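# Swap bottle and jar through the sliding service window

## Task

Fetch the empty bottle from the outside shelf just under the service window's sill and set it upright on the inside shelf. Take the glass jar from the inside shelf and set it upright on the outside shelf. The window's clear sliding pane has a handle and shuts and latches on its own once released. At the end, the other items on the inside shelf must still be standing and the window must be closed. Hold the thin-walled bottle gently. The task fails if the robot falls over or finishes tilted, or if anything is knocked or carried out of the work area.

## Robot and tools

Robot: a Rainbow Robotics RB-Y1. It has a two-wheel drive base with rear casters that cannot move sideways, a bending torso (squat, shift, pitch, yaw), a head, and two 7-joint arms, each ending in a five-finger hand. The base is 0.58 m wide. It reaches 0.10 m ahead of the wheel axle and 0.57 m behind it, and a spin on the spot sweeps a 0.58 m radius. A loose object may occasionally be nudged by an outside push.

Frames: all positions are in metres. In the base frame the origin is on the floor between the drive wheels, x points forward, y left and z up. The chest, left_hand and right_hand lines are reported in this frame. The odometry frame is the base frame as it was at the start. base_odometry counts wheel turns only, so slips and bumps corrupt it. Heading is in rad, positive to the left. The hand point sits 0.045 m in front of the palm. Its +z runs along the straight fingers and +y points out of the palm. Its +x crosses the palm: toward the thumb on the left hand, away from it on the right.

move: performs one action and returns state plus the images listed in cameras (head_camera, left_wrist_camera, right_wrist_camera, or all). An action is base and/or joints, or target alone; either form may add min_time_s.
- base: a single object {x_m_s, turn_rad_s, for_s}. This is a velocity held for a duration, so it is relative motion, not a place. x_m_s is forward speed in m/s: 0 or a magnitude of 0.005 to 1.5, negative to reverse. turn_rad_s is the left turn rate in rad/s: 0 or a magnitude of 0.02 to 1.509, negative turns right. for_s runs 0.1 to 5 s. Omitted speeds count as 0. Distance covered is roughly speed times for_s. The base ramps at 0.4 m/s² and can take up to about 3 s to stop.
- joints: a single object holding absolute targets keyed by joint name, with both arms, head, torso and hands in the same object. Arm, head and torso joints are in rad, with the ranges listed for each key (for example torso_squat_rad 0 to 1.2 and head_tilt_rad -0.35 to 1.57, positive tips the head down). Shoulder roll is positive outward on the left arm and negative outward on the right. Negative elbow bends the arm. Finger keys (little, ring, middle, index, thumb_bend, thumb_turn) use a -1 to 1 scale: +1 is open or straight (thumb_turn +1 is beside the palm), -1 is closed (thumb_turn -1 is opposite the fingers). <side>_hand_force_limit (-1 to 1, roughly 0 to 10 N, 15 N for the thumb) and <side>_hand_speed (-0.96 to 1) are settings, not motions.
- target: an absolute pose for one hand: side ("left" or "right"), then x, y, z in the base frame in metres (each -3 to 3), then quat_wxyz as four numbers w, x, y, z in the same form the hand lines print. The arm solves this pose once into joint angles, so the hand moves on an arc. Several short steps keep the path straighter. A target is refused while another move is still running.
- min_time_s: 0.1 to 8 s, the shortest time that arm, head and torso motions may take.
- blocking: true or omitted means the call waits for rest. false means it returns within about 0.5 s, and a later move replaces only the parts it names.

wait {seconds 0–10, cameras}: commands nothing new and returns state. stop {cameras}: brakes every running motion, and a braked joint may keep pressing. zoom_image {camera, region [x0, y0, x1, y1]}: pixel coordinates measured from the top-left, at most 504 by 504, taken from that camera's latest image. show_instructions: displays the reference pages. finished_scene {scene: 1}: ends the scene permanently, and the result must then hold up with no help from the robot.

Result lines: move gives "done" or the worst status. Hand statuses are "reached" (within 10 mm and 2°), "short" (with the remaining error), or "refused" (with a reason). Joint words include done, off_target, stopped, time_out, contact_stop (torso only), not_followed (the arm collision check held the command back), limit_stop_at_<name> (the self-collision guard; nothing is pushing) and torque_fault. An uncommanded stop or a refusal cancels the rest of your reply's move, wait and finished_scene calls. on_its_own reports what the robot did by itself. <side>_hand_stopped_by lists six words for little, ring, middle, index, thumb_bend and thumb_turn: moving, target, force, stalled or fault. The *_load_n values are fingertip forces in N, positive when the finger is pushed open; a grip that has slipped shows near 0. lidar_m holds 12 sectors of 30°, counted counter-clockwise from straight ahead, at 0.23 m height; it does not see glass or clear plastic. motor_effort gives wheel effort in %, peak in brackets. Joint torques, external torques, wrist force/torque and motor temperatures are also reported, but these carry offsets and noise.

Gripping: a hand wraps objects roughly 0.035–0.065 m thick, with thumb_turn toward -1, and can hold a handle down to about 0.025 m. It carries only about 0.3 kg. For the thin bottle, set a low force_limit and close at hand_speed -0.94 or slower; at -0.8 or faster the squeeze can overshoot badly. A motor only starts when its target changes. To loosen, send a target more open than the current reading. The wrist bracket on the little-finger side can bump things.

Avoid: dropping objects or releasing them while they move; knocking over the items left on the inside shelf; pushing anything out of the work area; leaving the pane open (it closes when the handle is released, so hold it while the other hand passes through). Do not let the arms collide or squeeze each other, and never close one hand on the other's fingers. Avoid fast bending or squatting with the arms stretched out or loaded, driving hard into furniture, and braking suddenly while leaning; any of these can tip the robot. Keep the torso inside its combined limits. Long pushes or stretched, loaded arms heat motors (a fault at 80 °C), and contact over a joint's load limit causes a 10 s torque fault.

Each tool is called after "Request:" as name([rows], argument=value, ...), one row to a line, values as JSON.

Reference images:

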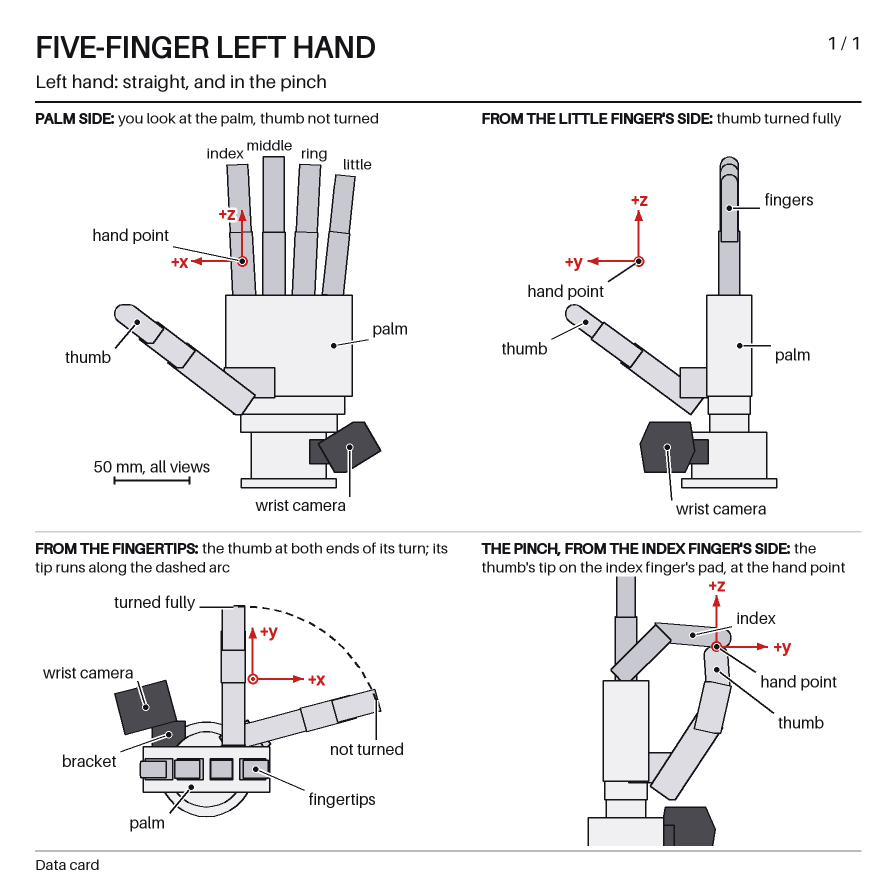

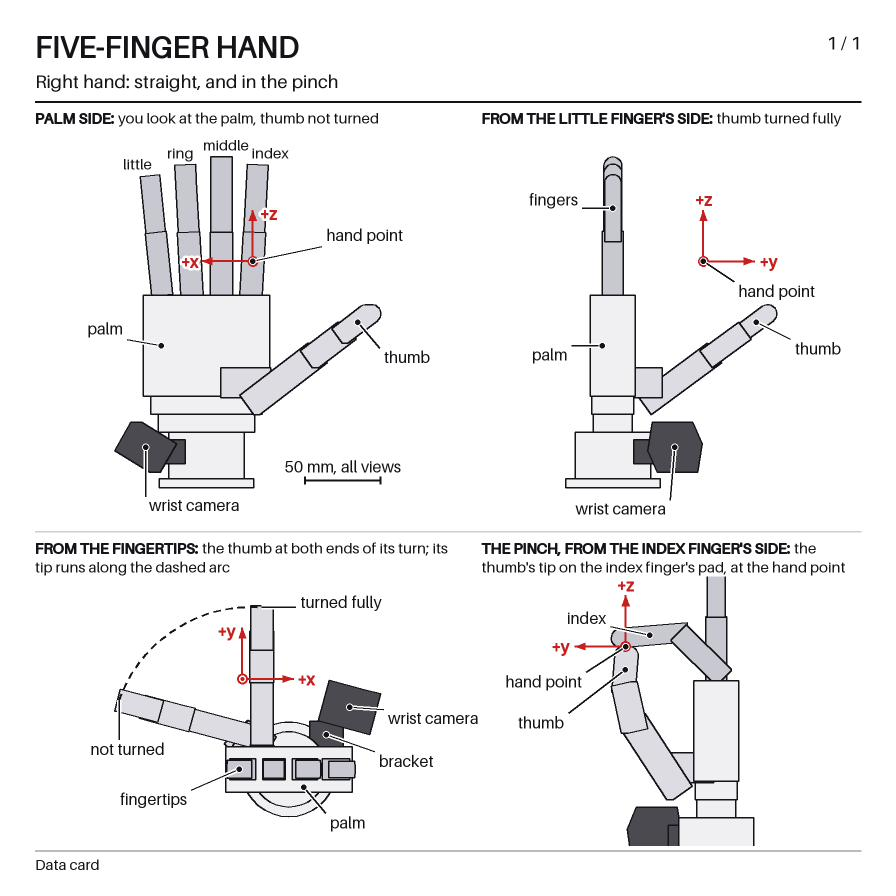

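## Session

Request:
move()

Scene clock: 0.00 s.
Joint torques (N m): no reading
External joint torques (N m): no reading
Motor temperatures (°C): left_arm=[31 32 33 33 37 38 32] | right_arm=[33 32 30 34 35 38 32]
Wrist force (N): no reading
Wrist torque (N m): no reading
Wrist force, peak (N): no reading
base_odometry: x=+0.000 y=+0.000 heading=+0.000
lidar_m: 2.16 2.26 2.14 1.97 2.05 1.74 1.66 1.74 1.88 2.28 2.01 2.25
base_status: not commanded
joint_positions: torso_squat_rad=+0.350 torso_shift_rad=+0.000 torso_pitch_rad=+0.000 torso_yaw_rad=+0.000 left_shoulder_pitch_rad=-0.048 left_shoulder_roll_rad=+0.043 left_shoulder_yaw_rad=-0.037 left_elbow_rad=-0.250 left_forearm_roll_rad=-0.014 left_wrist_pitch_rad=-0.022 left_hand_roll_rad=+0.005 right_shoulder_pitch_rad=+0.048 right_shoulder_roll_rad=-0.015 right_shoulder_yaw_rad=-0.047 right_elbow_rad=-0.191 right_forearm_roll_rad=+0.048 right_wrist_pitch_rad=+0.046 right_hand_roll_rad=+0.015 head_pan_rad=+0.000 head_tilt_rad=+0.400 left_hand_little=+1.000 left_hand_ring=+1.000 left_hand_middle=+1.000 left_hand_index=+1.000 left_hand_thumb_turn=+1.000 left_hand_thumb_bend=+1.000 left_hand_force_limit=+0.000 left_hand_speed=-0.800 right_hand_little=+1.000 right_hand_ring=+1.000 right_hand_middle=+1.000 right_hand_index=+1.000 right_hand_thumb_turn=+1.000 right_hand_thumb_bend=+1.000 right_hand_force_limit=+0.000 right_hand_speed=-0.800
joint_status: not commanded
wheel_motors_off: 0
left_hand_stopped_by: target,target,target,target,target,target
right_hand_stopped_by: target,target,target,target,target,target
left_little_load_n: 0.0
left_ring_load_n: 0.0
left_middle_load_n: 0.0
left_index_load_n: 0.0
left_thumb_bend_load_n: 0.0
left_thumb_turn_load_n: 0.0
right_little_load_n: 0.0
right_ring_load_n: 0.0
right_middle_load_n: 0.0
right_index_load_n: 0.0
right_thumb_bend_load_n: 0.0
right_thumb_turn_load_n: 0.0
motor_effort: left_wheel=-2 right_wheel=+4
chest: x=-0.2280 y=+0.0001 z=+1.2475 quat_wxyz=(+1.000, +0.000, +0.000, +0.000) (m; base frame)
left_hand: x=-0.1119 y=+0.2196 z=+0.5167 quat_wxyz=(+0.124, -0.674, +0.721, -0.098) (m; base frame)
right_hand: x=-0.2364 y=-0.2078 z=+0.5109 quat_wxyz=(+0.025, -0.707, +0.706, -0.044) (m; base frame)
pictures: head_camera, left_wrist_camera, right_wrist_camera

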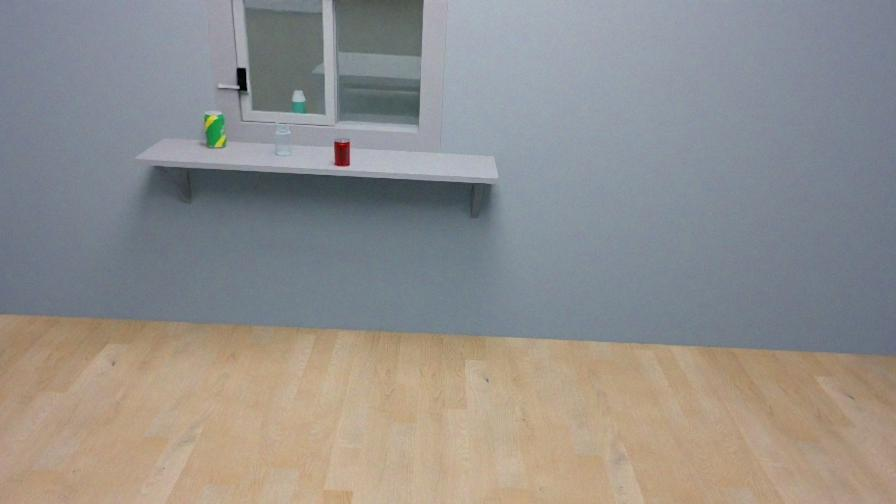

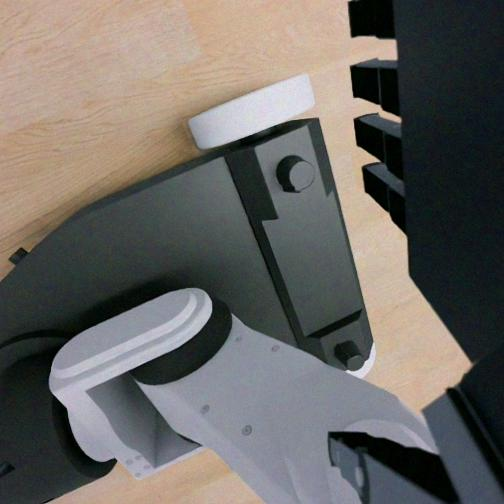

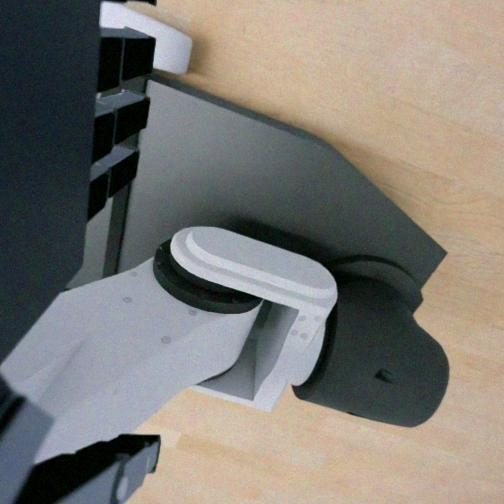

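Request:
move(joints={"head_tilt_rad": 0.1, "head_pan_rad": 0.2}, cameras=["head_camera"])

Request:
zoom_image(camera="head_camera", region=[250, 100, 600, 400])

Scene clock: 3.07 s.
Joint torques (N m): left_arm=[-3.78 0.55 0.42 -1.66 -0.19 -0.69 0.1] | right_arm=[-0.6 -0.74 -1.39 0.19 -0.01 -0.24 0.21]
External joint torques (N m): left_arm=[0.03 -0.55 0.29 0.2 -0.22 -0.03 0.09] | right_arm=[0.15 0.26 -1.33 0.38 -0.04 -0.01 0.21]
Wrist force (N): left_arm=[2.7 1.4 14.0] | right_arm=[-1.5 -3.6 2.4]
Wrist torque (N m): left_arm=[-0.21 0.34 -0.12] | right_arm=[-0.52 0.19 -0.02]
Wrist force, peak (N): left_arm=[2.8 1.4 14.6] | right_arm=[-2.0 -3.9 2.7]
move: done
base_odometry: x=+0.000 y=+0.000 heading=+0.000
lidar_m: 2.16 2.25 2.15 1.97 2.04 1.74 1.66 1.74 1.88 2.28 2.01 2.25
base_status: not commanded
joint_positions: torso_squat_rad=+0.350 torso_shift_rad=+0.000 torso_pitch_rad=+0.000 torso_yaw_rad=+0.000 left_shoulder_pitch_rad=-0.048 left_shoulder_roll_rad=+0.043 left_shoulder_yaw_rad=-0.037 left_elbow_rad=-0.250 left_forearm_roll_rad=-0.014 left_wrist_pitch_rad=-0.022 left_hand_roll_rad=+0.005 right_shoulder_pitch_rad=+0.048 right_shoulder_roll_rad=-0.015 right_shoulder_yaw_rad=-0.047 right_elbow_rad=-0.191 right_forearm_roll_rad=+0.048 right_wrist_pitch_rad=+0.046 right_hand_roll_rad=+0.015 head_pan_rad=+0.200 head_tilt_rad=+0.100 left_hand_little=+1.000 left_hand_ring=+1.000 left_hand_middle=+1.000 left_hand_index=+1.000 left_hand_thumb_turn=+1.000 left_hand_thumb_bend=+1.000 left_hand_force_limit=+0.000 left_hand_speed=-0.800 right_hand_little=+1.000 right_hand_ring=+1.000 right_hand_middle=+1.000 right_hand_index=+1.000 right_hand_thumb_turn=+1.000 right_hand_thumb_bend=+1.000 right_hand_force_limit=+0.000 right_hand_speed=-0.800
joint_status: all done
wheel_motors_off: 0
left_hand_stopped_by: target,target,target,target,target,target
right_hand_stopped_by: target,target,target,target,target,target
left_little_load_n: 0.0
left_ring_load_n: 0.0
left_middle_load_n: 0.0
left_index_load_n: 0.0
left_thumb_bend_load_n: 0.0
left_thumb_turn_load_n: 0.0
right_little_load_n: 0.0
right_ring_load_n: 0.0
right_middle_load_n: 0.0
right_index_load_n: 0.0
right_thumb_bend_load_n: 0.0
right_thumb_turn_load_n: 0.0
motor_effort: left_wheel=+1(3) right_wheel=+5(6)
chest: x=-0.2280 y=+0.0001 z=+1.2475 quat_wxyz=(+1.000, +0.000, +0.000, +0.000) (m; base frame)
left_hand: x=-0.1119 y=+0.2196 z=+0.5167 quat_wxyz=(+0.124, -0.674, +0.721, -0.098) (m; base frame)
right_hand: x=-0.2364 y=-0.2078 z=+0.5109 quat_wxyz=(+0.025, -0.707, +0.706, -0.044) (m; base frame)
pictures: head_camera

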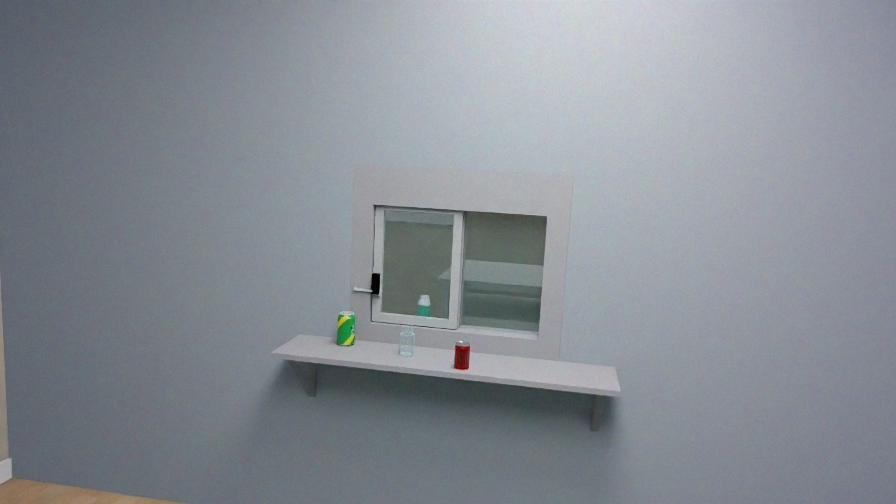

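Scaled by 1.440 from the camera's 896x504 image, which has a finer 1280x720 frame.

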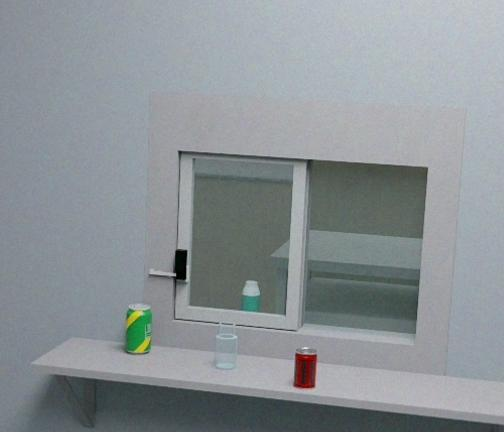

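Request:
move(base={"turn_rad_s": 0.4, "for_s": 1.0})

Request:
move(base={"x_m_s": 0.38, "for_s": 3.7}, joints={"head_tilt_rad": 0.4, "head_pan_rad": 0.0})

Request:
move(base={"turn_rad_s": -0.48, "for_s": 1.0}, cameras=["head_camera"])

Scene clock: 27.17 s.
Joint torques (N m): left_arm=[-3.65 0.91 0.51 -1.6 -0.22 -0.71 0.1] | right_arm=[-1.07 -1.59 -1.48 0.2 0.04 -0.06 0.01]
External joint torques (N m): left_arm=[0.16 -0.2 0.39 0.25 -0.25 -0.05 0.1] | right_arm=[-0.32 -0.61 -1.42 0.38 0.01 0.17 0.01]
Wrist force (N): left_arm=[2.8 1.4 14.0] | right_arm=[-1.5 -3.8 2.6]
Wrist torque (N m): left_arm=[-0.21 0.32 -0.13] | right_arm=[-0.55 0.17 -0.03]
Wrist force, peak (N): left_arm=[2.8 1.8 14.4] | right_arm=[-1.7 -3.8 2.7]
move: done
base_odometry: x=+0.000 y=+0.000 heading=+0.400
lidar_m: 2.18 2.13 1.97 2.03 1.81 1.66 1.69 1.89 2.27 2.02 2.34 2.15
base_status: done (sent for 1 of 1 s)
joint_positions: torso_squat_rad=+0.350 torso_shift_rad=+0.000 torso_pitch_rad=+0.000 torso_yaw_rad=+0.000 left_shoulder_pitch_rad=-0.048 left_shoulder_roll_rad=+0.043 left_shoulder_yaw_rad=-0.037 left_elbow_rad=-0.250 left_forearm_roll_rad=-0.014 left_wrist_pitch_rad=-0.022 left_hand_roll_rad=+0.005 right_shoulder_pitch_rad=+0.048 right_shoulder_roll_rad=-0.015 right_shoulder_yaw_rad=-0.047 right_elbow_rad=-0.191 right_forearm_roll_rad=+0.048 right_wrist_pitch_rad=+0.046 right_hand_roll_rad=+0.015 head_pan_rad=+0.200 head_tilt_rad=+0.100 left_hand_little=+1.000 left_hand_ring=+1.000 left_hand_middle=+1.000 left_hand_index=+1.000 left_hand_thumb_turn=+1.000 left_hand_thumb_bend=+1.000 left_hand_force_limit=+0.000 left_hand_speed=-0.800 right_hand_little=+1.000 right_hand_ring=+1.000 right_hand_middle=+1.000 right_hand_index=+1.000 right_hand_thumb_turn=+1.000 right_hand_thumb_bend=+1.000 right_hand_force_limit=+0.000 right_hand_speed=-0.800
joint_status: not commanded
wheel_motors_off: 0
left_hand_stopped_by: target,target,target,target,target,target
right_hand_stopped_by: target,target,target,target,target,target
left_little_load_n: 0.5
left_ring_load_n: 0.0
left_middle_load_n: 0.0
left_index_load_n: 0.0
left_thumb_bend_load_n: 0.0
left_thumb_turn_load_n: 0.0
right_little_load_n: 0.5
right_ring_load_n: 0.0
right_middle_load_n: 0.0
right_index_load_n: 0.0
right_thumb_bend_load_n: 0.0
right_thumb_turn_load_n: 0.0
motor_effort: left_wheel=+4(47) right_wheel=+9(48)
chest: x=-0.2280 y=+0.0000 z=+1.2475 quat_wxyz=(+1.000, +0.000, +0.000, +0.000) (m; base frame)
left_hand: x=-0.1119 y=+0.2196 z=+0.5167 quat_wxyz=(+0.124, -0.674, +0.721, -0.098) (m; base frame)
right_hand: x=-0.2364 y=-0.2078 z=+0.5109 quat_wxyz=(+0.025, -0.707, +0.706, -0.044) (m; base frame)
pictures: none

Scene clock: 32.37 s.
Joint torques (N m): left_arm=[-3.26 0.73 0.63 -1.65 -0.29 -0.67 0.14] | right_arm=[-1.05 -1.52 -0.93 0.13 -0.2 -0.3 0.14]
External joint torques (N m): left_arm=[0.55 -0.37 0.5 0.2 -0.31 0 0.14] | right_arm=[-0.31 -0.53 -0.87 0.31 -0.23 -0.08 0.14]
Wrist force (N): left_arm=[2.7 1.3 14.1] | right_arm=[-1.4 -3.7 2.6]
Wrist torque (N m): left_arm=[-0.22 0.34 -0.13] | right_arm=[-0.54 0.17 -0.04]
Wrist force, peak (N): left_arm=[3.0 1.4 14.5] | right_arm=[-1.8 -4.1 2.6]
move: done
base_odometry: x=+1.295 y=+0.548 heading=+0.401
lidar_m: 0.88 1.13 1.39 1.44 2.27 2.95 3.00 3.07 2.40 1.41 0.95 0.86
base_status: done (sent for 3.7 of 3.7 s)
joint_positions: torso_squat_rad=+0.350 torso_shift_rad=+0.000 torso_pitch_rad=+0.000 torso_yaw_rad=+0.000 left_shoulder_pitch_rad=-0.048 left_shoulder_roll_rad=+0.043 left_shoulder_yaw_rad=-0.037 left_elbow_rad=-0.250 left_forearm_roll_rad=-0.014 left_wrist_pitch_rad=-0.022 left_hand_roll_rad=+0.005 right_shoulder_pitch_rad=+0.048 right_shoulder_roll_rad=-0.015 right_shoulder_yaw_rad=-0.047 right_elbow_rad=-0.191 right_forearm_roll_rad=+0.048 right_wrist_pitch_rad=+0.046 right_hand_roll_rad=+0.015 head_pan_rad=+0.000 head_tilt_rad=+0.400 left_hand_little=+1.000 left_hand_ring=+1.000 left_hand_middle=+1.000 left_hand_index=+1.000 left_hand_thumb_turn=+1.000 left_hand_thumb_bend=+1.000 left_hand_force_limit=+0.000 left_hand_speed=-0.800 right_hand_little=+1.000 right_hand_ring=+1.000 right_hand_middle=+1.000 right_hand_index=+1.000 right_hand_thumb_turn=+1.000 right_hand_thumb_bend=+1.000 right_hand_force_limit=+0.000 right_hand_speed=-0.800
joint_status: all done
wheel_motors_off: 0
left_hand_stopped_by: target,target,target,target,target,target
right_hand_stopped_by: target,target,target,target,target,target
left_little_load_n: 0.0
left_ring_load_n: 0.0
left_middle_load_n: 0.0
left_index_load_n: 0.0
left_thumb_bend_load_n: 0.0
left_thumb_turn_load_n: 0.0
right_little_load_n: 0.0
right_ring_load_n: 0.0
right_middle_load_n: 0.0
right_index_load_n: 0.0
right_thumb_bend_load_n: 0.0
right_thumb_turn_load_n: 0.0
motor_effort: left_wheel=+18(55) right_wheel=-18(48)
chest: x=-0.2280 y=+0.0000 z=+1.2475 quat_wxyz=(+1.000, +0.000, +0.000, +0.000) (m; base frame)
left_hand: x=-0.1119 y=+0.2196 z=+0.5167 quat_wxyz=(+0.124, -0.674, +0.721, -0.098) (m; base frame)
right_hand: x=-0.2364 y=-0.2078 z=+0.5109 quat_wxyz=(+0.025, -0.707, +0.706, -0.044) (m; base frame)
pictures: none

Scene clock: 34.70 s.
Joint torques (N m): left_arm=[-3.53 0.77 0.42 -1.5 -0.24 -0.6 -0.08] | right_arm=[-0.85 -1.59 -1.12 -0.07 -0.14 -0.31 0.03]
External joint torques (N m): left_arm=[0.28 -0.32 0.3 0.35 -0.27 0.07 -0.08] | right_arm=[-0.1 -0.59 -1.06 0.11 -0.17 -0.08 0.03]
Wrist force (N): left_arm=[2.6 1.6 14.2] | right_arm=[-1.6 -3.5 2.4]
Wrist torque (N m): left_arm=[-0.18 0.36 -0.15] | right_arm=[-0.51 0.20 -0.04]
Wrist force, peak (N): left_arm=[2.5 1.6 14.4] | right_arm=[-1.9 -3.9 2.6]
move: done
base_odometry: x=+1.294 y=+0.548 heading=-0.078
lidar_m: 0.86 0.89 1.16 1.40 1.46 2.28 2.96 3.04 3.01 2.40 1.35 0.91
base_status: done (sent for 1 of 1 s)
joint_positions: torso_squat_rad=+0.350 torso_shift_rad=+0.000 torso_pitch_rad=+0.000 torso_yaw_rad=+0.000 left_shoulder_pitch_rad=-0.048 left_shoulder_roll_rad=+0.043 left_shoulder_yaw_rad=-0.037 left_elbow_rad=-0.250 left_forearm_roll_rad=-0.014 left_wrist_pitch_rad=-0.022 left_hand_roll_rad=+0.005 right_shoulder_pitch_rad=+0.048 right_shoulder_roll_rad=-0.015 right_shoulder_yaw_rad=-0.047 right_elbow_rad=-0.191 right_forearm_roll_rad=+0.048 right_wrist_pitch_rad=+0.046 right_hand_roll_rad=+0.015 head_pan_rad=+0.000 head_tilt_rad=+0.400 left_hand_little=+1.000 left_hand_ring=+1.000 left_hand_middle=+1.000 left_hand_index=+1.000 left_hand_thumb_turn=+1.000 left_hand_thumb_bend=+1.000 left_hand_force_limit=+0.000 left_hand_speed=-0.800 right_hand_little=+1.000 right_hand_ring=+1.000 right_hand_middle=+1.000 right_hand_index=+1.000 right_hand_thumb_turn=+1.000 right_hand_thumb_bend=+1.000 right_hand_force_limit=+0.000 right_hand_speed=-0.800
joint_status: not commanded
wheel_motors_off: 0
left_hand_stopped_by: target,target,target,target,target,target
right_hand_stopped_by: target,target,target,target,target,target
left_little_load_n: 0.0
left_ring_load_n: 0.0
left_middle_load_n: 0.0
left_index_load_n: 0.0
left_thumb_bend_load_n: 0.0
left_thumb_turn_load_n: 0.0
right_little_load_n: 0.0
right_ring_load_n: 0.0
right_middle_load_n: 0.0
right_index_load_n: 0.0
right_thumb_bend_load_n: 0.0
right_thumb_turn_load_n: 0.0
motor_effort: left_wheel=+19(45) right_wheel=+11(48)
chest: x=-0.2280 y=+0.0001 z=+1.2475 quat_wxyz=(+1.000, +0.000, +0.000, +0.000) (m; base frame)
left_hand: x=-0.1119 y=+0.2196 z=+0.5167 quat_wxyz=(+0.124, -0.674, +0.721, -0.098) (m; base frame)
right_hand: x=-0.2364 y=-0.2078 z=+0.5109 quat_wxyz=(+0.025, -0.707, +0.706, -0.044) (m; base frame)
pictures: head_camera

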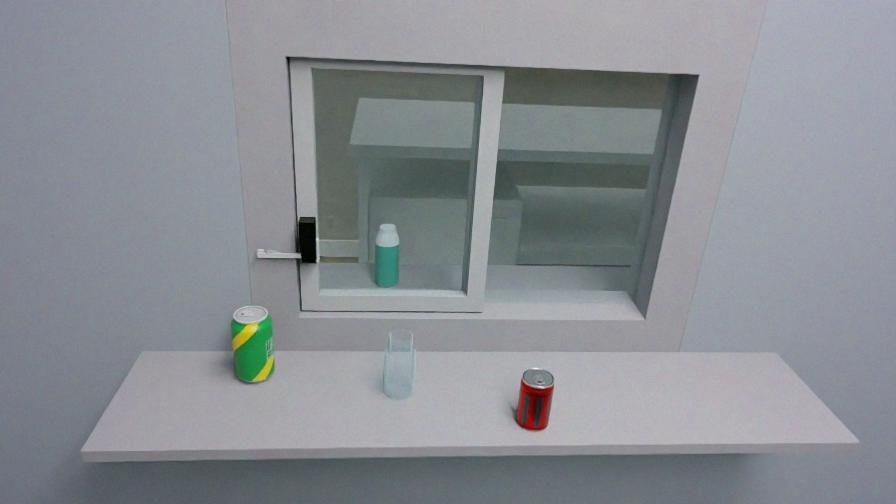

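Request:
zoom_image(camera="head_camera", region=[220, 200, 560, 460])

Request:
zoom_image(camera="head_camera", region=[250, 200, 430, 330])

Scaled by 1.482 from the camera's 896x504 image, which has a finer 1280x720 frame.

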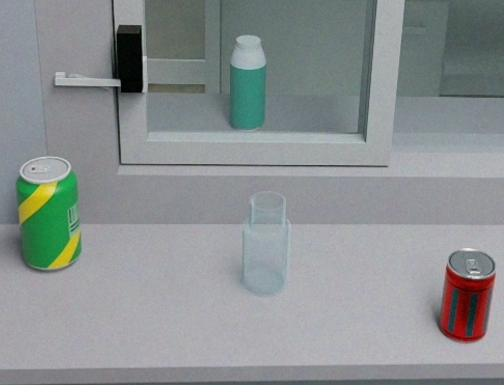

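Scaled by 2.800 from the camera's 896x504 image, which has a finer 1280x720 frame.

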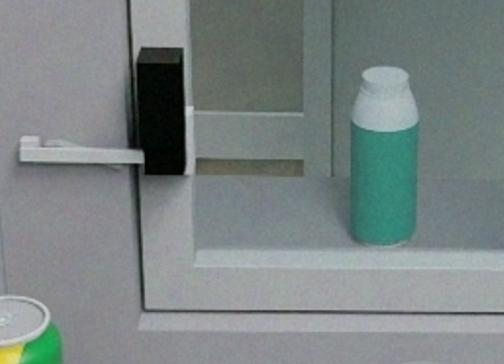

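Request:
move(base={"turn_rad_s": 0.1, "for_s": 0.78}, cameras=["head_camera"])

Scene clock: 66.53 s.
Joint torques (N m): left_arm=[-3.58 0.65 0.6 -1.49 -0.25 -0.7 0.1] | right_arm=[-0.62 -1.7 -1.03 -0.05 -0.02 -0.25 0.3]
External joint torques (N m): left_arm=[0.23 -0.45 0.48 0.36 -0.27 -0.04 0.1] | right_arm=[0.13 -0.7 -0.97 0.13 -0.05 -0.03 0.3]
Wrist force (N): left_arm=[2.8 1.4 14.3] | right_arm=[-1.6 -4.0 2.5]
Wrist torque (N m): left_arm=[-0.22 0.33 -0.12] | right_arm=[-0.56 0.19 -0.06]
Wrist force, peak (N): left_arm=[2.8 1.5 14.4] | right_arm=[-1.5 -3.9 2.9]
move: done
base_odometry: x=+1.295 y=+0.548 heading=-0.002
lidar_m: 0.88 0.91 1.25 1.40 1.44 2.29 2.96 3.07 2.92 2.39 1.25 0.91
base_status: done (sent for 0.77 of 0.77 s)
joint_positions: torso_squat_rad=+0.350 torso_shift_rad=+0.000 torso_pitch_rad=+0.000 torso_yaw_rad=+0.000 left_shoulder_pitch_rad=-0.048 left_shoulder_roll_rad=+0.043 left_shoulder_yaw_rad=-0.037 left_elbow_rad=-0.250 left_forearm_roll_rad=-0.014 left_wrist_pitch_rad=-0.022 left_hand_roll_rad=+0.005 right_shoulder_pitch_rad=+0.048 right_shoulder_roll_rad=-0.015 right_shoulder_yaw_rad=-0.047 right_elbow_rad=-0.191 right_forearm_roll_rad=+0.048 right_wrist_pitch_rad=+0.046 right_hand_roll_rad=+0.015 head_pan_rad=+0.000 head_tilt_rad=+0.400 left_hand_little=+1.000 left_hand_ring=+1.000 left_hand_middle=+1.000 left_hand_index=+1.000 left_hand_thumb_turn=+1.000 left_hand_thumb_bend=+1.000 left_hand_force_limit=+0.000 left_hand_speed=-0.800 right_hand_little=+1.000 right_hand_ring=+1.000 right_hand_middle=+1.000 right_hand_index=+1.000 right_hand_thumb_turn=+1.000 right_hand_thumb_bend=+1.000 right_hand_force_limit=+0.000 right_hand_speed=-0.800
joint_status: not commanded
wheel_motors_off: 0
left_hand_stopped_by: target,target,target,target,target,target
right_hand_stopped_by: target,target,target,target,target,target
left_little_load_n: 0.0
left_ring_load_n: 0.0
left_middle_load_n: 0.0
left_index_load_n: 0.0
left_thumb_bend_load_n: 0.0
left_thumb_turn_load_n: 0.0
right_little_load_n: 0.0
right_ring_load_n: 0.0
right_middle_load_n: 0.0
right_index_load_n: 0.0
right_thumb_bend_load_n: 0.0
right_thumb_turn_load_n: 0.0
motor_effort: left_wheel=-15(24) right_wheel=-6(25)
chest: x=-0.2280 y=+0.0000 z=+1.2475 quat_wxyz=(+1.000, +0.000, +0.000, +0.000) (m; base frame)
left_hand: x=-0.1119 y=+0.2196 z=+0.5167 quat_wxyz=(+0.124, -0.674, +0.721, -0.098) (m; base frame)
right_hand: x=-0.2364 y=-0.2078 z=+0.5109 quat_wxyz=(+0.025, -0.707, +0.706, -0.044) (m; base frame)
pictures: head_camera

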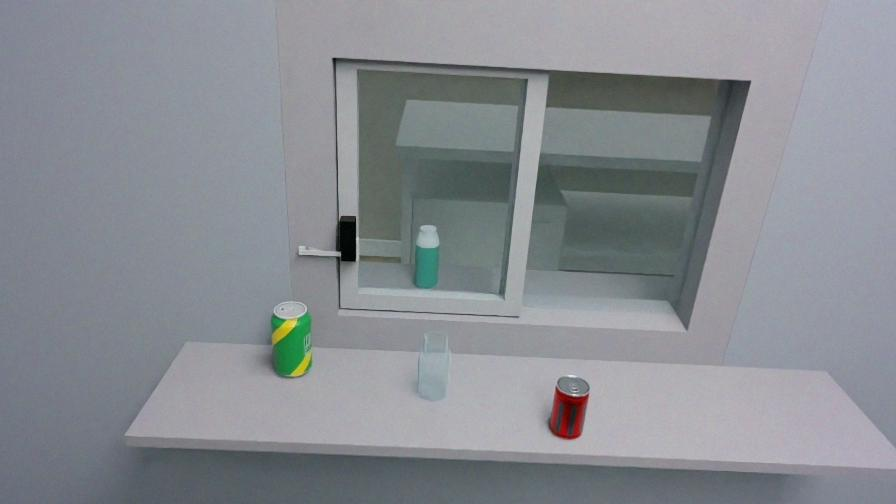

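Request:
move(target={"side": "right", "x": 0.22, "y": -0.22, "z": 1.08, "quat_wxyz": [0.5, -0.5, 0.5, -0.5]}, min_time_s=3)

Request:
move(target={"side": "left", "x": 0.2, "y": 0.3, "z": 1.05, "quat_wxyz": [0.7071, 0, 0.7071, 0]}, min_time_s=3, cameras=["all"])

Scene clock: 180.83 s.
Joint torques (N m): left_arm=[-3.68 0.78 0.18 -1.66 -0.2 -0.68 0.12] | right_arm=[-2.82 -4 -1.84 -9.48 0.29 -1.78 -0.04]
External joint torques (N m): left_arm=[0.14 -0.31 0.06 0.19 -0.23 -0.01 0.12] | right_arm=[1.45 -1.88 0 0.48 -0.03 0.23 -0.03]
Wrist force (N): left_arm=[2.6 1.4 14.3] | right_arm=[-1.9 2.1 -3.1]
Wrist torque (N m): left_arm=[-0.22 0.37 -0.13] | right_arm=[0.21 0.39 0.01]
Wrist force, peak (N): left_arm=[3.0 1.5 14.5] | right_arm=[-2.3 -4.1 2.5]
move: done
base_odometry: x=+1.295 y=+0.548 heading=-0.002
lidar_m: 0.87 0.91 1.26 1.42 1.46 2.28 2.95 3.08 2.92 2.41 1.24 0.90
base_status: not commanded
joint_positions: torso_squat_rad=+0.350 torso_shift_rad=+0.000 torso_pitch_rad=+0.000 torso_yaw_rad=+0.000 left_shoulder_pitch_rad=-0.048 left_shoulder_roll_rad=+0.043 left_shoulder_yaw_rad=-0.037 left_elbow_rad=-0.250 left_forearm_roll_rad=-0.014 left_wrist_pitch_rad=-0.022 left_hand_roll_rad=+0.005 right_shoulder_pitch_rad=+0.394 right_shoulder_roll_rad=-0.183 right_shoulder_yaw_rad=+0.076 right_elbow_rad=-2.379 right_forearm_roll_rad=+0.021 right_wrist_pitch_rad=+0.416 right_hand_roll_rad=-0.187 head_pan_rad=+0.000 head_tilt_rad=+0.400 left_hand_little=+1.000 left_hand_ring=+1.000 left_hand_middle=+1.000 left_hand_index=+1.000 left_hand_thumb_turn=+1.000 left_hand_thumb_bend=+1.000 left_hand_force_limit=+0.000 left_hand_speed=-0.800 right_hand_little=+1.000 right_hand_ring=+1.000 right_hand_middle=+1.000 right_hand_index=+1.000 right_hand_thumb_turn=+1.000 right_hand_thumb_bend=+1.000 right_hand_force_limit=+0.000 right_hand_speed=-0.800
joint_status: all done
wheel_motors_off: 0
left_hand_stopped_by: target,target,target,target,target,target
right_hand_stopped_by: target,target,target,target,target,target
left_little_load_n: 0.0
left_ring_load_n: 0.0
left_middle_load_n: 0.0
left_index_load_n: 0.0
left_thumb_bend_load_n: 0.0
left_thumb_turn_load_n: 0.0
right_little_load_n: 0.0
right_ring_load_n: 0.0
right_middle_load_n: 0.0
right_index_load_n: 0.0
right_thumb_bend_load_n: 0.0
right_thumb_turn_load_n: -0.5
motor_effort: left_wheel=-17(18) right_wheel=-8(10)
chest: x=-0.2280 y=+0.0000 z=+1.2475 quat_wxyz=(+1.000, +0.000, +0.000, +0.000) (m; base frame)
left_hand: x=-0.1119 y=+0.2196 z=+0.5167 quat_wxyz=(+0.124, -0.674, +0.721, -0.098) (m; base frame)
right_hand: x=+0.2196 y=-0.2201 z=+1.0802 quat_wxyz=(+0.501, -0.499, +0.499, -0.501) (m; base frame)
right_hand_status: reached (checked arc, planned for 3.0 s): 1 mm and 0.3 deg off.
pictures: none

Scene clock: 184.17 s.
Joint torques (N m): left_arm=[-2.23 1.08 -0.06 -10.85 -0.59 -1.66 0.02] | right_arm=[-3.26 -4 -2.25 -9.06 0.01 -2 -0.18]
External joint torques (N m): left_arm=[0.7 0.32 -1.09 -0.82 -0.57 0.18 0.04] | right_arm=[1 -1.89 -0.41 0.9 -0.3 0.01 -0.18]
Wrist force (N): left_arm=[8.0 -0.3 8.7] | right_arm=[-1.7 2.0 -3.2]
Wrist torque (N m): left_arm=[0.01 -0.19 0.12] | right_arm=[0.21 0.36 0.03]
Wrist force, peak (N): left_arm=[4.2 2.5 14.3] | right_arm=[-1.9 2.2 -3.3]
move: done
base_odometry: x=+1.295 y=+0.548 heading=-0.002
lidar_m: 0.86 0.90 1.26 1.39 1.45 2.28 2.96 3.08 2.93 2.41 1.25 0.91
base_status: not commanded
joint_positions: torso_squat_rad=+0.350 torso_shift_rad=+0.000 torso_pitch_rad=+0.000 torso_yaw_rad=+0.000 left_shoulder_pitch_rad=+0.520 left_shoulder_roll_rad=+0.143 left_shoulder_yaw_rad=-0.154 left_elbow_rad=-2.226 left_forearm_roll_rad=-0.253 left_wrist_pitch_rad=+0.144 left_hand_roll_rad=-1.228 right_shoulder_pitch_rad=+0.394 right_shoulder_roll_rad=-0.183 right_shoulder_yaw_rad=+0.076 right_elbow_rad=-2.379 right_forearm_roll_rad=+0.021 right_wrist_pitch_rad=+0.416 right_hand_roll_rad=-0.187 head_pan_rad=+0.000 head_tilt_rad=+0.400 left_hand_little=+1.000 left_hand_ring=+1.000 left_hand_middle=+1.000 left_hand_index=+1.000 left_hand_thumb_turn=+1.000 left_hand_thumb_bend=+1.000 left_hand_force_limit=+0.000 left_hand_speed=-0.800 right_hand_little=+1.000 right_hand_ring=+1.000 right_hand_middle=+1.000 right_hand_index=+1.000 right_hand_thumb_turn=+1.000 right_hand_thumb_bend=+1.000 right_hand_force_limit=+0.000 right_hand_speed=-0.800
joint_status: all done
wheel_motors_off: 0
left_hand_stopped_by: target,target,target,target,target,target
right_hand_stopped_by: target,target,target,target,target,target
left_little_load_n: 0.0
left_ring_load_n: 0.0
left_middle_load_n: 0.0
left_index_load_n: 0.0
left_thumb_bend_load_n: 0.0
left_thumb_turn_load_n: 0.0
right_little_load_n: 0.0
right_ring_load_n: 0.0
right_middle_load_n: 0.0
right_index_load_n: 0.0
right_thumb_bend_load_n: 0.0
right_thumb_turn_load_n: 0.0
motor_effort: left_wheel=-16(20) right_wheel=-9(10)
chest: x=-0.2280 y=+0.0000 z=+1.2475 quat_wxyz=(+1.000, +0.000, +0.000, +0.000) (m; base frame)
left_hand: x=+0.1992 y=+0.2998 z=+1.0500 quat_wxyz=(+0.710, +0.000, +0.704, +0.002) (m; base frame)
left_hand_status: reached (checked arc, planned for 3.0 s): 1 mm and 0.5 deg off.
right_hand: x=+0.2196 y=-0.2201 z=+1.0803 quat_wxyz=(+0.501, -0.499, +0.499, -0.501) (m; base frame)
pictures: head_camera, left_wrist_camera, right_wrist_camera

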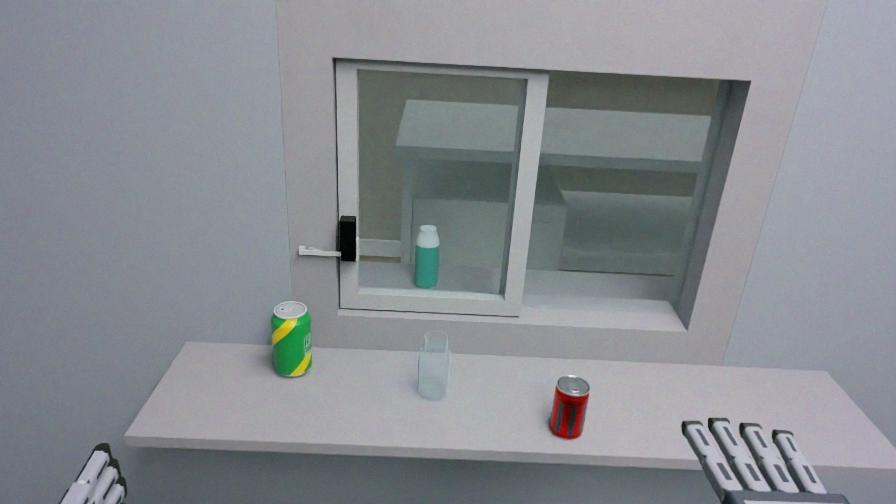

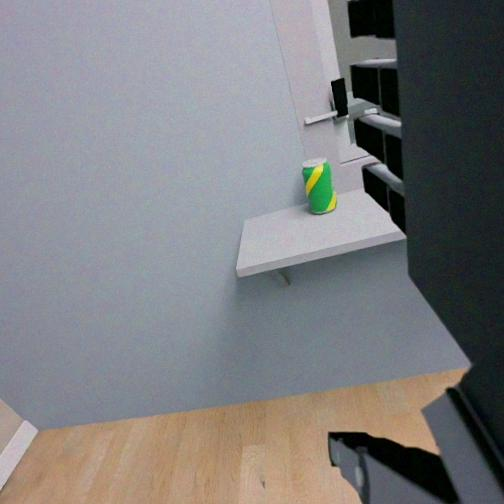

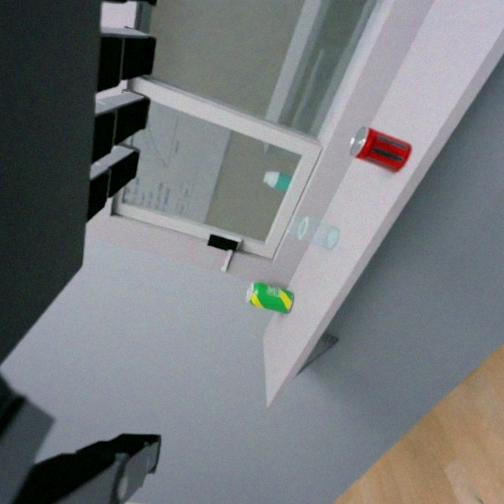

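Request:
move(base={"x_m_s": 0.15, "for_s": 2.0}, cameras=["all"])

Scene clock: 191.80 s.
Joint torques (N m): left_arm=[-3.01 1.34 0.38 -10.6 -0.37 -1.77 -0.13] | right_arm=[-3.48 -3.98 -1.95 -9.02 0.2 -1.53 0.02]
External joint torques (N m): left_arm=[-0.08 0.59 -0.66 -0.57 -0.35 0.07 -0.1] | right_arm=[0.78 -1.86 -0.12 0.94 -0.12 0.48 0.02]
Wrist force (N): left_arm=[7.8 -0.3 8.8] | right_arm=[-2.0 1.8 -3.2]
Wrist torque (N m): left_arm=[0.00 -0.15 0.11] | right_arm=[0.18 0.42 0.00]
Wrist force, peak (N): left_arm=[8.1 -0.4 9.1] | right_arm=[-1.9 1.9 -3.7]
move: done
base_odometry: x=+1.595 y=+0.547 heading=-0.004
lidar_m: 0.57 0.59 0.81 1.38 1.57 2.52 3.25 3.39 2.50 2.23 0.81 0.60
base_status: done (sent for 2 of 2 s)
joint_positions: torso_squat_rad=+0.350 torso_shift_rad=+0.000 torso_pitch_rad=+0.000 torso_yaw_rad=+0.000 left_shoulder_pitch_rad=+0.520 left_shoulder_roll_rad=+0.143 left_shoulder_yaw_rad=-0.154 left_elbow_rad=-2.226 left_forearm_roll_rad=-0.253 left_wrist_pitch_rad=+0.144 left_hand_roll_rad=-1.228 right_shoulder_pitch_rad=+0.394 right_shoulder_roll_rad=-0.183 right_shoulder_yaw_rad=+0.076 right_elbow_rad=-2.379 right_forearm_roll_rad=+0.021 right_wrist_pitch_rad=+0.416 right_hand_roll_rad=-0.187 head_pan_rad=+0.000 head_tilt_rad=+0.400 left_hand_little=+1.000 left_hand_ring=+1.000 left_hand_middle=+1.000 left_hand_index=+1.000 left_hand_thumb_turn=+1.000 left_hand_thumb_bend=+1.000 left_hand_force_limit=+0.000 left_hand_speed=-0.800 right_hand_little=+1.000 right_hand_ring=+1.000 right_hand_middle=+1.000 right_hand_index=+1.000 right_hand_thumb_turn=+1.000 right_hand_thumb_bend=+1.000 right_hand_force_limit=+0.000 right_hand_speed=-0.800
joint_status: not commanded
wheel_motors_off: 0
left_hand_stopped_by: target,target,target,target,target,target
right_hand_stopped_by: target,target,target,target,target,target
left_little_load_n: 0.0
left_ring_load_n: 0.0
left_middle_load_n: 0.0
left_index_load_n: 0.0
left_thumb_bend_load_n: 0.0
left_thumb_turn_load_n: 0.0
right_little_load_n: 0.0
right_ring_load_n: 0.0
right_middle_load_n: 0.0
right_index_load_n: 0.0
right_thumb_bend_load_n: 0.0
right_thumb_turn_load_n: 0.0
motor_effort: left_wheel=-20(42) right_wheel=+24(52)
chest: x=-0.2280 y=+0.0001 z=+1.2475 quat_wxyz=(+1.000, +0.000, +0.000, +0.000) (m; base frame)
left_hand: x=+0.1992 y=+0.2997 z=+1.0500 quat_wxyz=(+0.710, +0.000, +0.704, +0.002) (m; base frame)
right_hand: x=+0.2195 y=-0.2201 z=+1.0802 quat_wxyz=(+0.501, -0.499, +0.499, -0.501) (m; base frame)
pictures: head_camera, left_wrist_camera, right_wrist_camera

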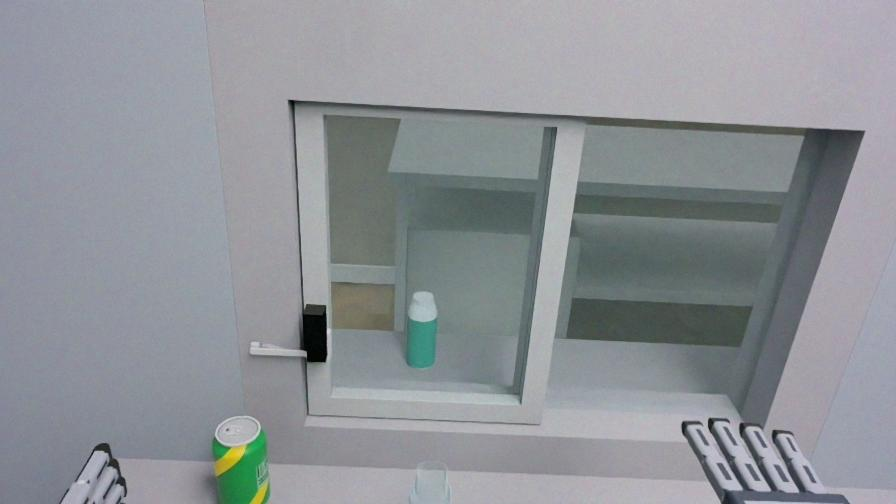

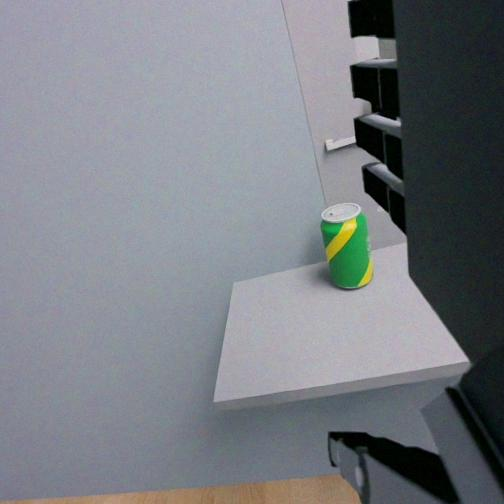

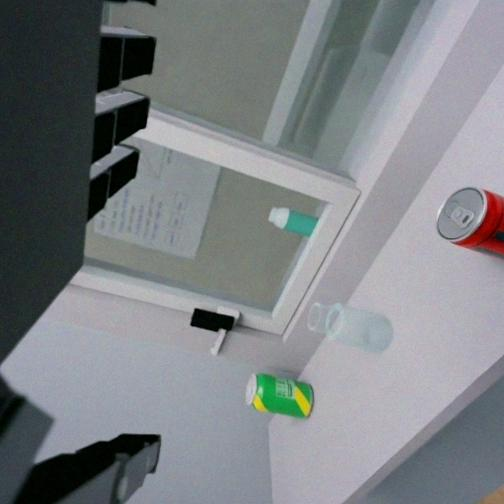

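Request:
zoom_image(camera="head_camera", region=[230, 280, 470, 440])

Request:
zoom_image(camera="right_wrist_camera", region=[160, 260, 320, 420])

Request:
zoom_image(camera="left_wrist_camera", region=[300, 60, 430, 190])

Request:
zoom_image(camera="right_wrist_camera", region=[220, 100, 480, 360])

Scaled by 2.100 from the camera's 896x504 image, which has a finer 1280x720 frame.

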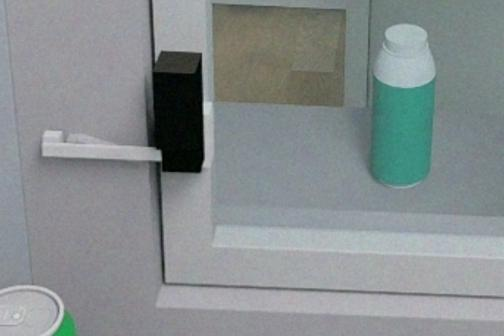

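Scaled by 3.150 from the camera's 504x504 image, which has a finer 720x720 frame.

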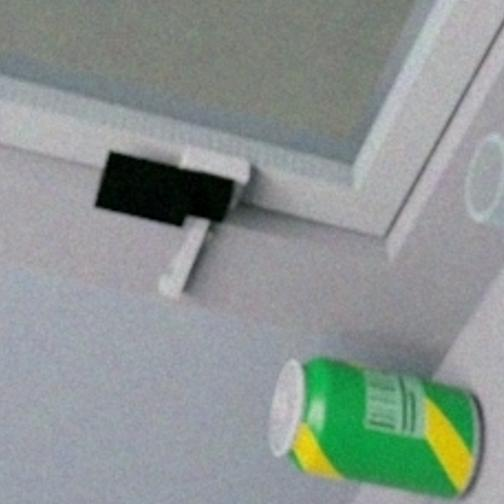

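Scaled by 3.877 from the camera's 504x504 image, which has a finer 720x720 frame.

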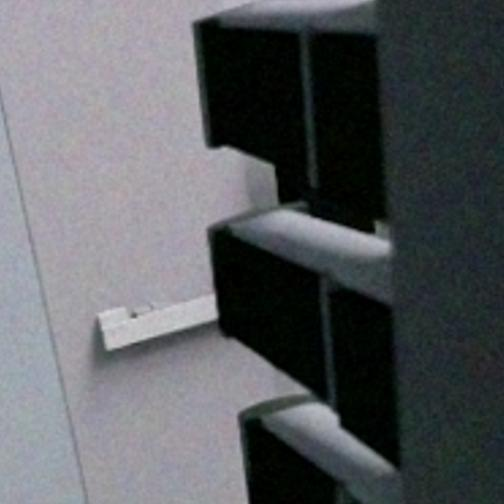

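Scaled by 1.938 from the camera's 504x504 image, which has a finer 720x720 frame.

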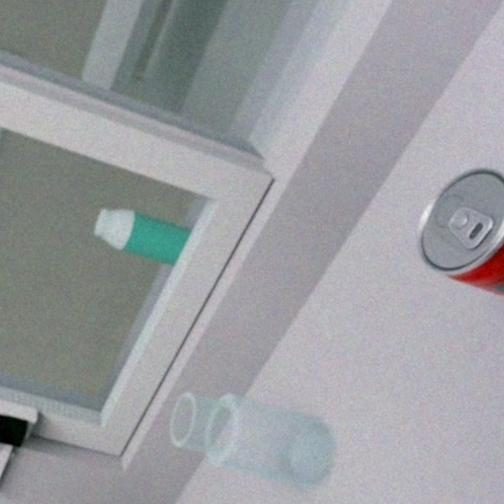

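Request:
move(target={"side": "left", "x": 0.36, "y": 0.2, "z": 1.0, "quat_wxyz": [0.7071, 0, 0.7071, 0]}, min_time_s=2, cameras=["head_camera", "left_wrist_camera"])

Request:
zoom_image(camera="left_wrist_camera", region=[150, 0, 404, 254])

Scene clock: 207.63 s.
Joint torques (N m): left_arm=[-12.15 -2.5 -0.29 -9.86 -0.82 0.02 -0.15] | right_arm=[-4.08 -3.62 -2.08 -8.93 0.04 -1.81 -0.13]
External joint torques (N m): left_arm=[0.25 -0.54 -0.57 0.11 -0.38 0.4 -0.13] | right_arm=[0.18 -1.51 -0.25 1.04 -0.28 0.2 -0.13]
Wrist force (N): left_arm=[7.9 -0.3 8.5] | right_arm=[-1.5 1.8 -3.2]
Wrist torque (N m): left_arm=[0.02 -0.20 0.21] | right_arm=[0.18 0.33 0.02]
Wrist force, peak (N): left_arm=[8.0 -0.1 9.5] | right_arm=[-2.0 2.1 -3.4]
move: done
base_odometry: x=+1.595 y=+0.547 heading=-0.004
lidar_m: 0.56 0.60 0.83 1.39 1.58 2.51 3.26 3.38 2.49 2.23 0.82 0.59
base_status: not commanded
joint_positions: torso_squat_rad=+0.350 torso_shift_rad=+0.000 torso_pitch_rad=+0.000 torso_yaw_rad=+0.000 left_shoulder_pitch_rad=-0.133 left_shoulder_roll_rad=+0.000 left_shoulder_yaw_rad=-0.231 left_elbow_rad=-1.487 left_forearm_roll_rad=-1.350 left_wrist_pitch_rad=+0.274 left_hand_roll_rad=-0.192 right_shoulder_pitch_rad=+0.394 right_shoulder_roll_rad=-0.183 right_shoulder_yaw_rad=+0.076 right_elbow_rad=-2.379 right_forearm_roll_rad=+0.021 right_wrist_pitch_rad=+0.416 right_hand_roll_rad=-0.187 head_pan_rad=+0.000 head_tilt_rad=+0.400 left_hand_little=+1.000 left_hand_ring=+1.000 left_hand_middle=+1.000 left_hand_index=+1.000 left_hand_thumb_turn=+1.000 left_hand_thumb_bend=+1.000 left_hand_force_limit=+0.000 left_hand_speed=-0.800 right_hand_little=+1.000 right_hand_ring=+1.000 right_hand_middle=+1.000 right_hand_index=+1.000 right_hand_thumb_turn=+1.000 right_hand_thumb_bend=+1.000 right_hand_force_limit=+0.000 right_hand_speed=-0.800
joint_status: all done
wheel_motors_off: 0
left_hand_stopped_by: target,target,target,target,target,target
right_hand_stopped_by: target,target,target,target,target,target
left_little_load_n: 0.0
left_ring_load_n: 0.0
left_middle_load_n: 0.0
left_index_load_n: 0.0
left_thumb_bend_load_n: 0.0
left_thumb_turn_load_n: 0.0
right_little_load_n: 0.0
right_ring_load_n: 0.0
right_middle_load_n: 0.0
right_index_load_n: 0.0
right_thumb_bend_load_n: 0.0
right_thumb_turn_load_n: -0.5
motor_effort: left_wheel=-21(22) right_wheel=+21(23)
chest: x=-0.2280 y=+0.0001 z=+1.2475 quat_wxyz=(+1.000, +0.000, +0.000, +0.000) (m; base frame)
left_hand: x=+0.3599 y=+0.2000 z=+1.0003 quat_wxyz=(+0.701, +0.002, +0.713, -0.003) (m; base frame)
left_hand_status: reached (checked arc, planned for 2.0 s): 0 mm and 1.0 deg off.
right_hand: x=+0.2195 y=-0.2201 z=+1.0802 quat_wxyz=(+0.501, -0.499, +0.499, -0.501) (m; base frame)
pictures: head_camera, left_wrist_camera

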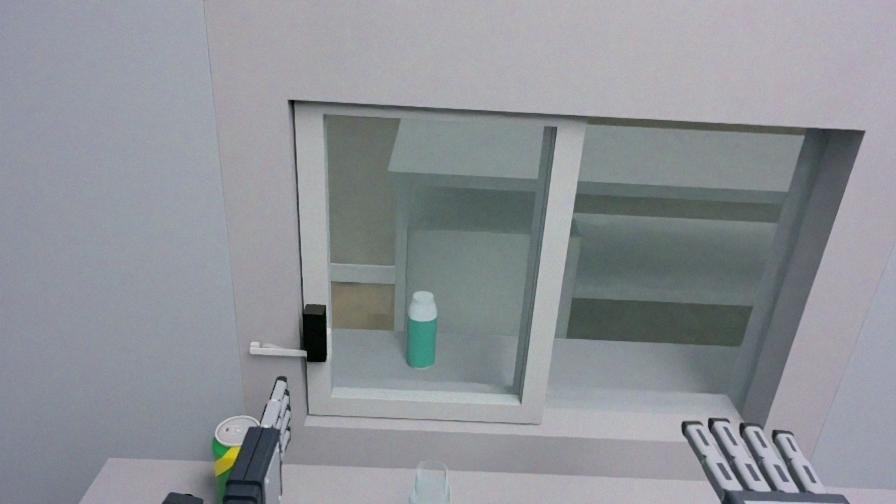

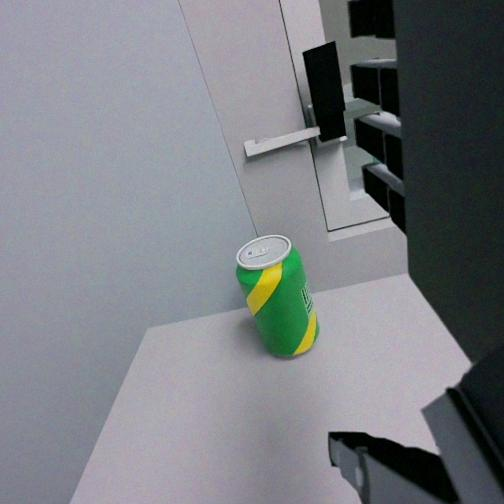

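Scaled by 1.984 from the camera's 504x504 image, which has a finer 720x720 frame.

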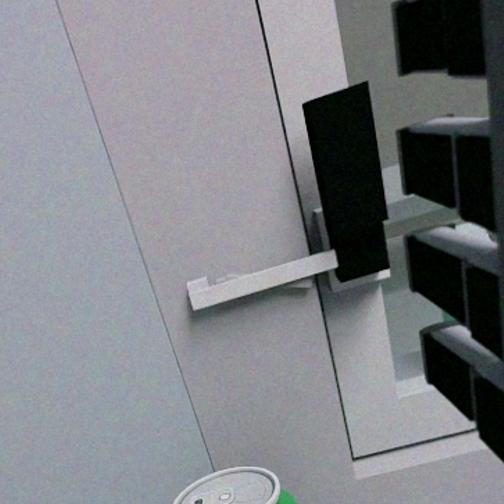

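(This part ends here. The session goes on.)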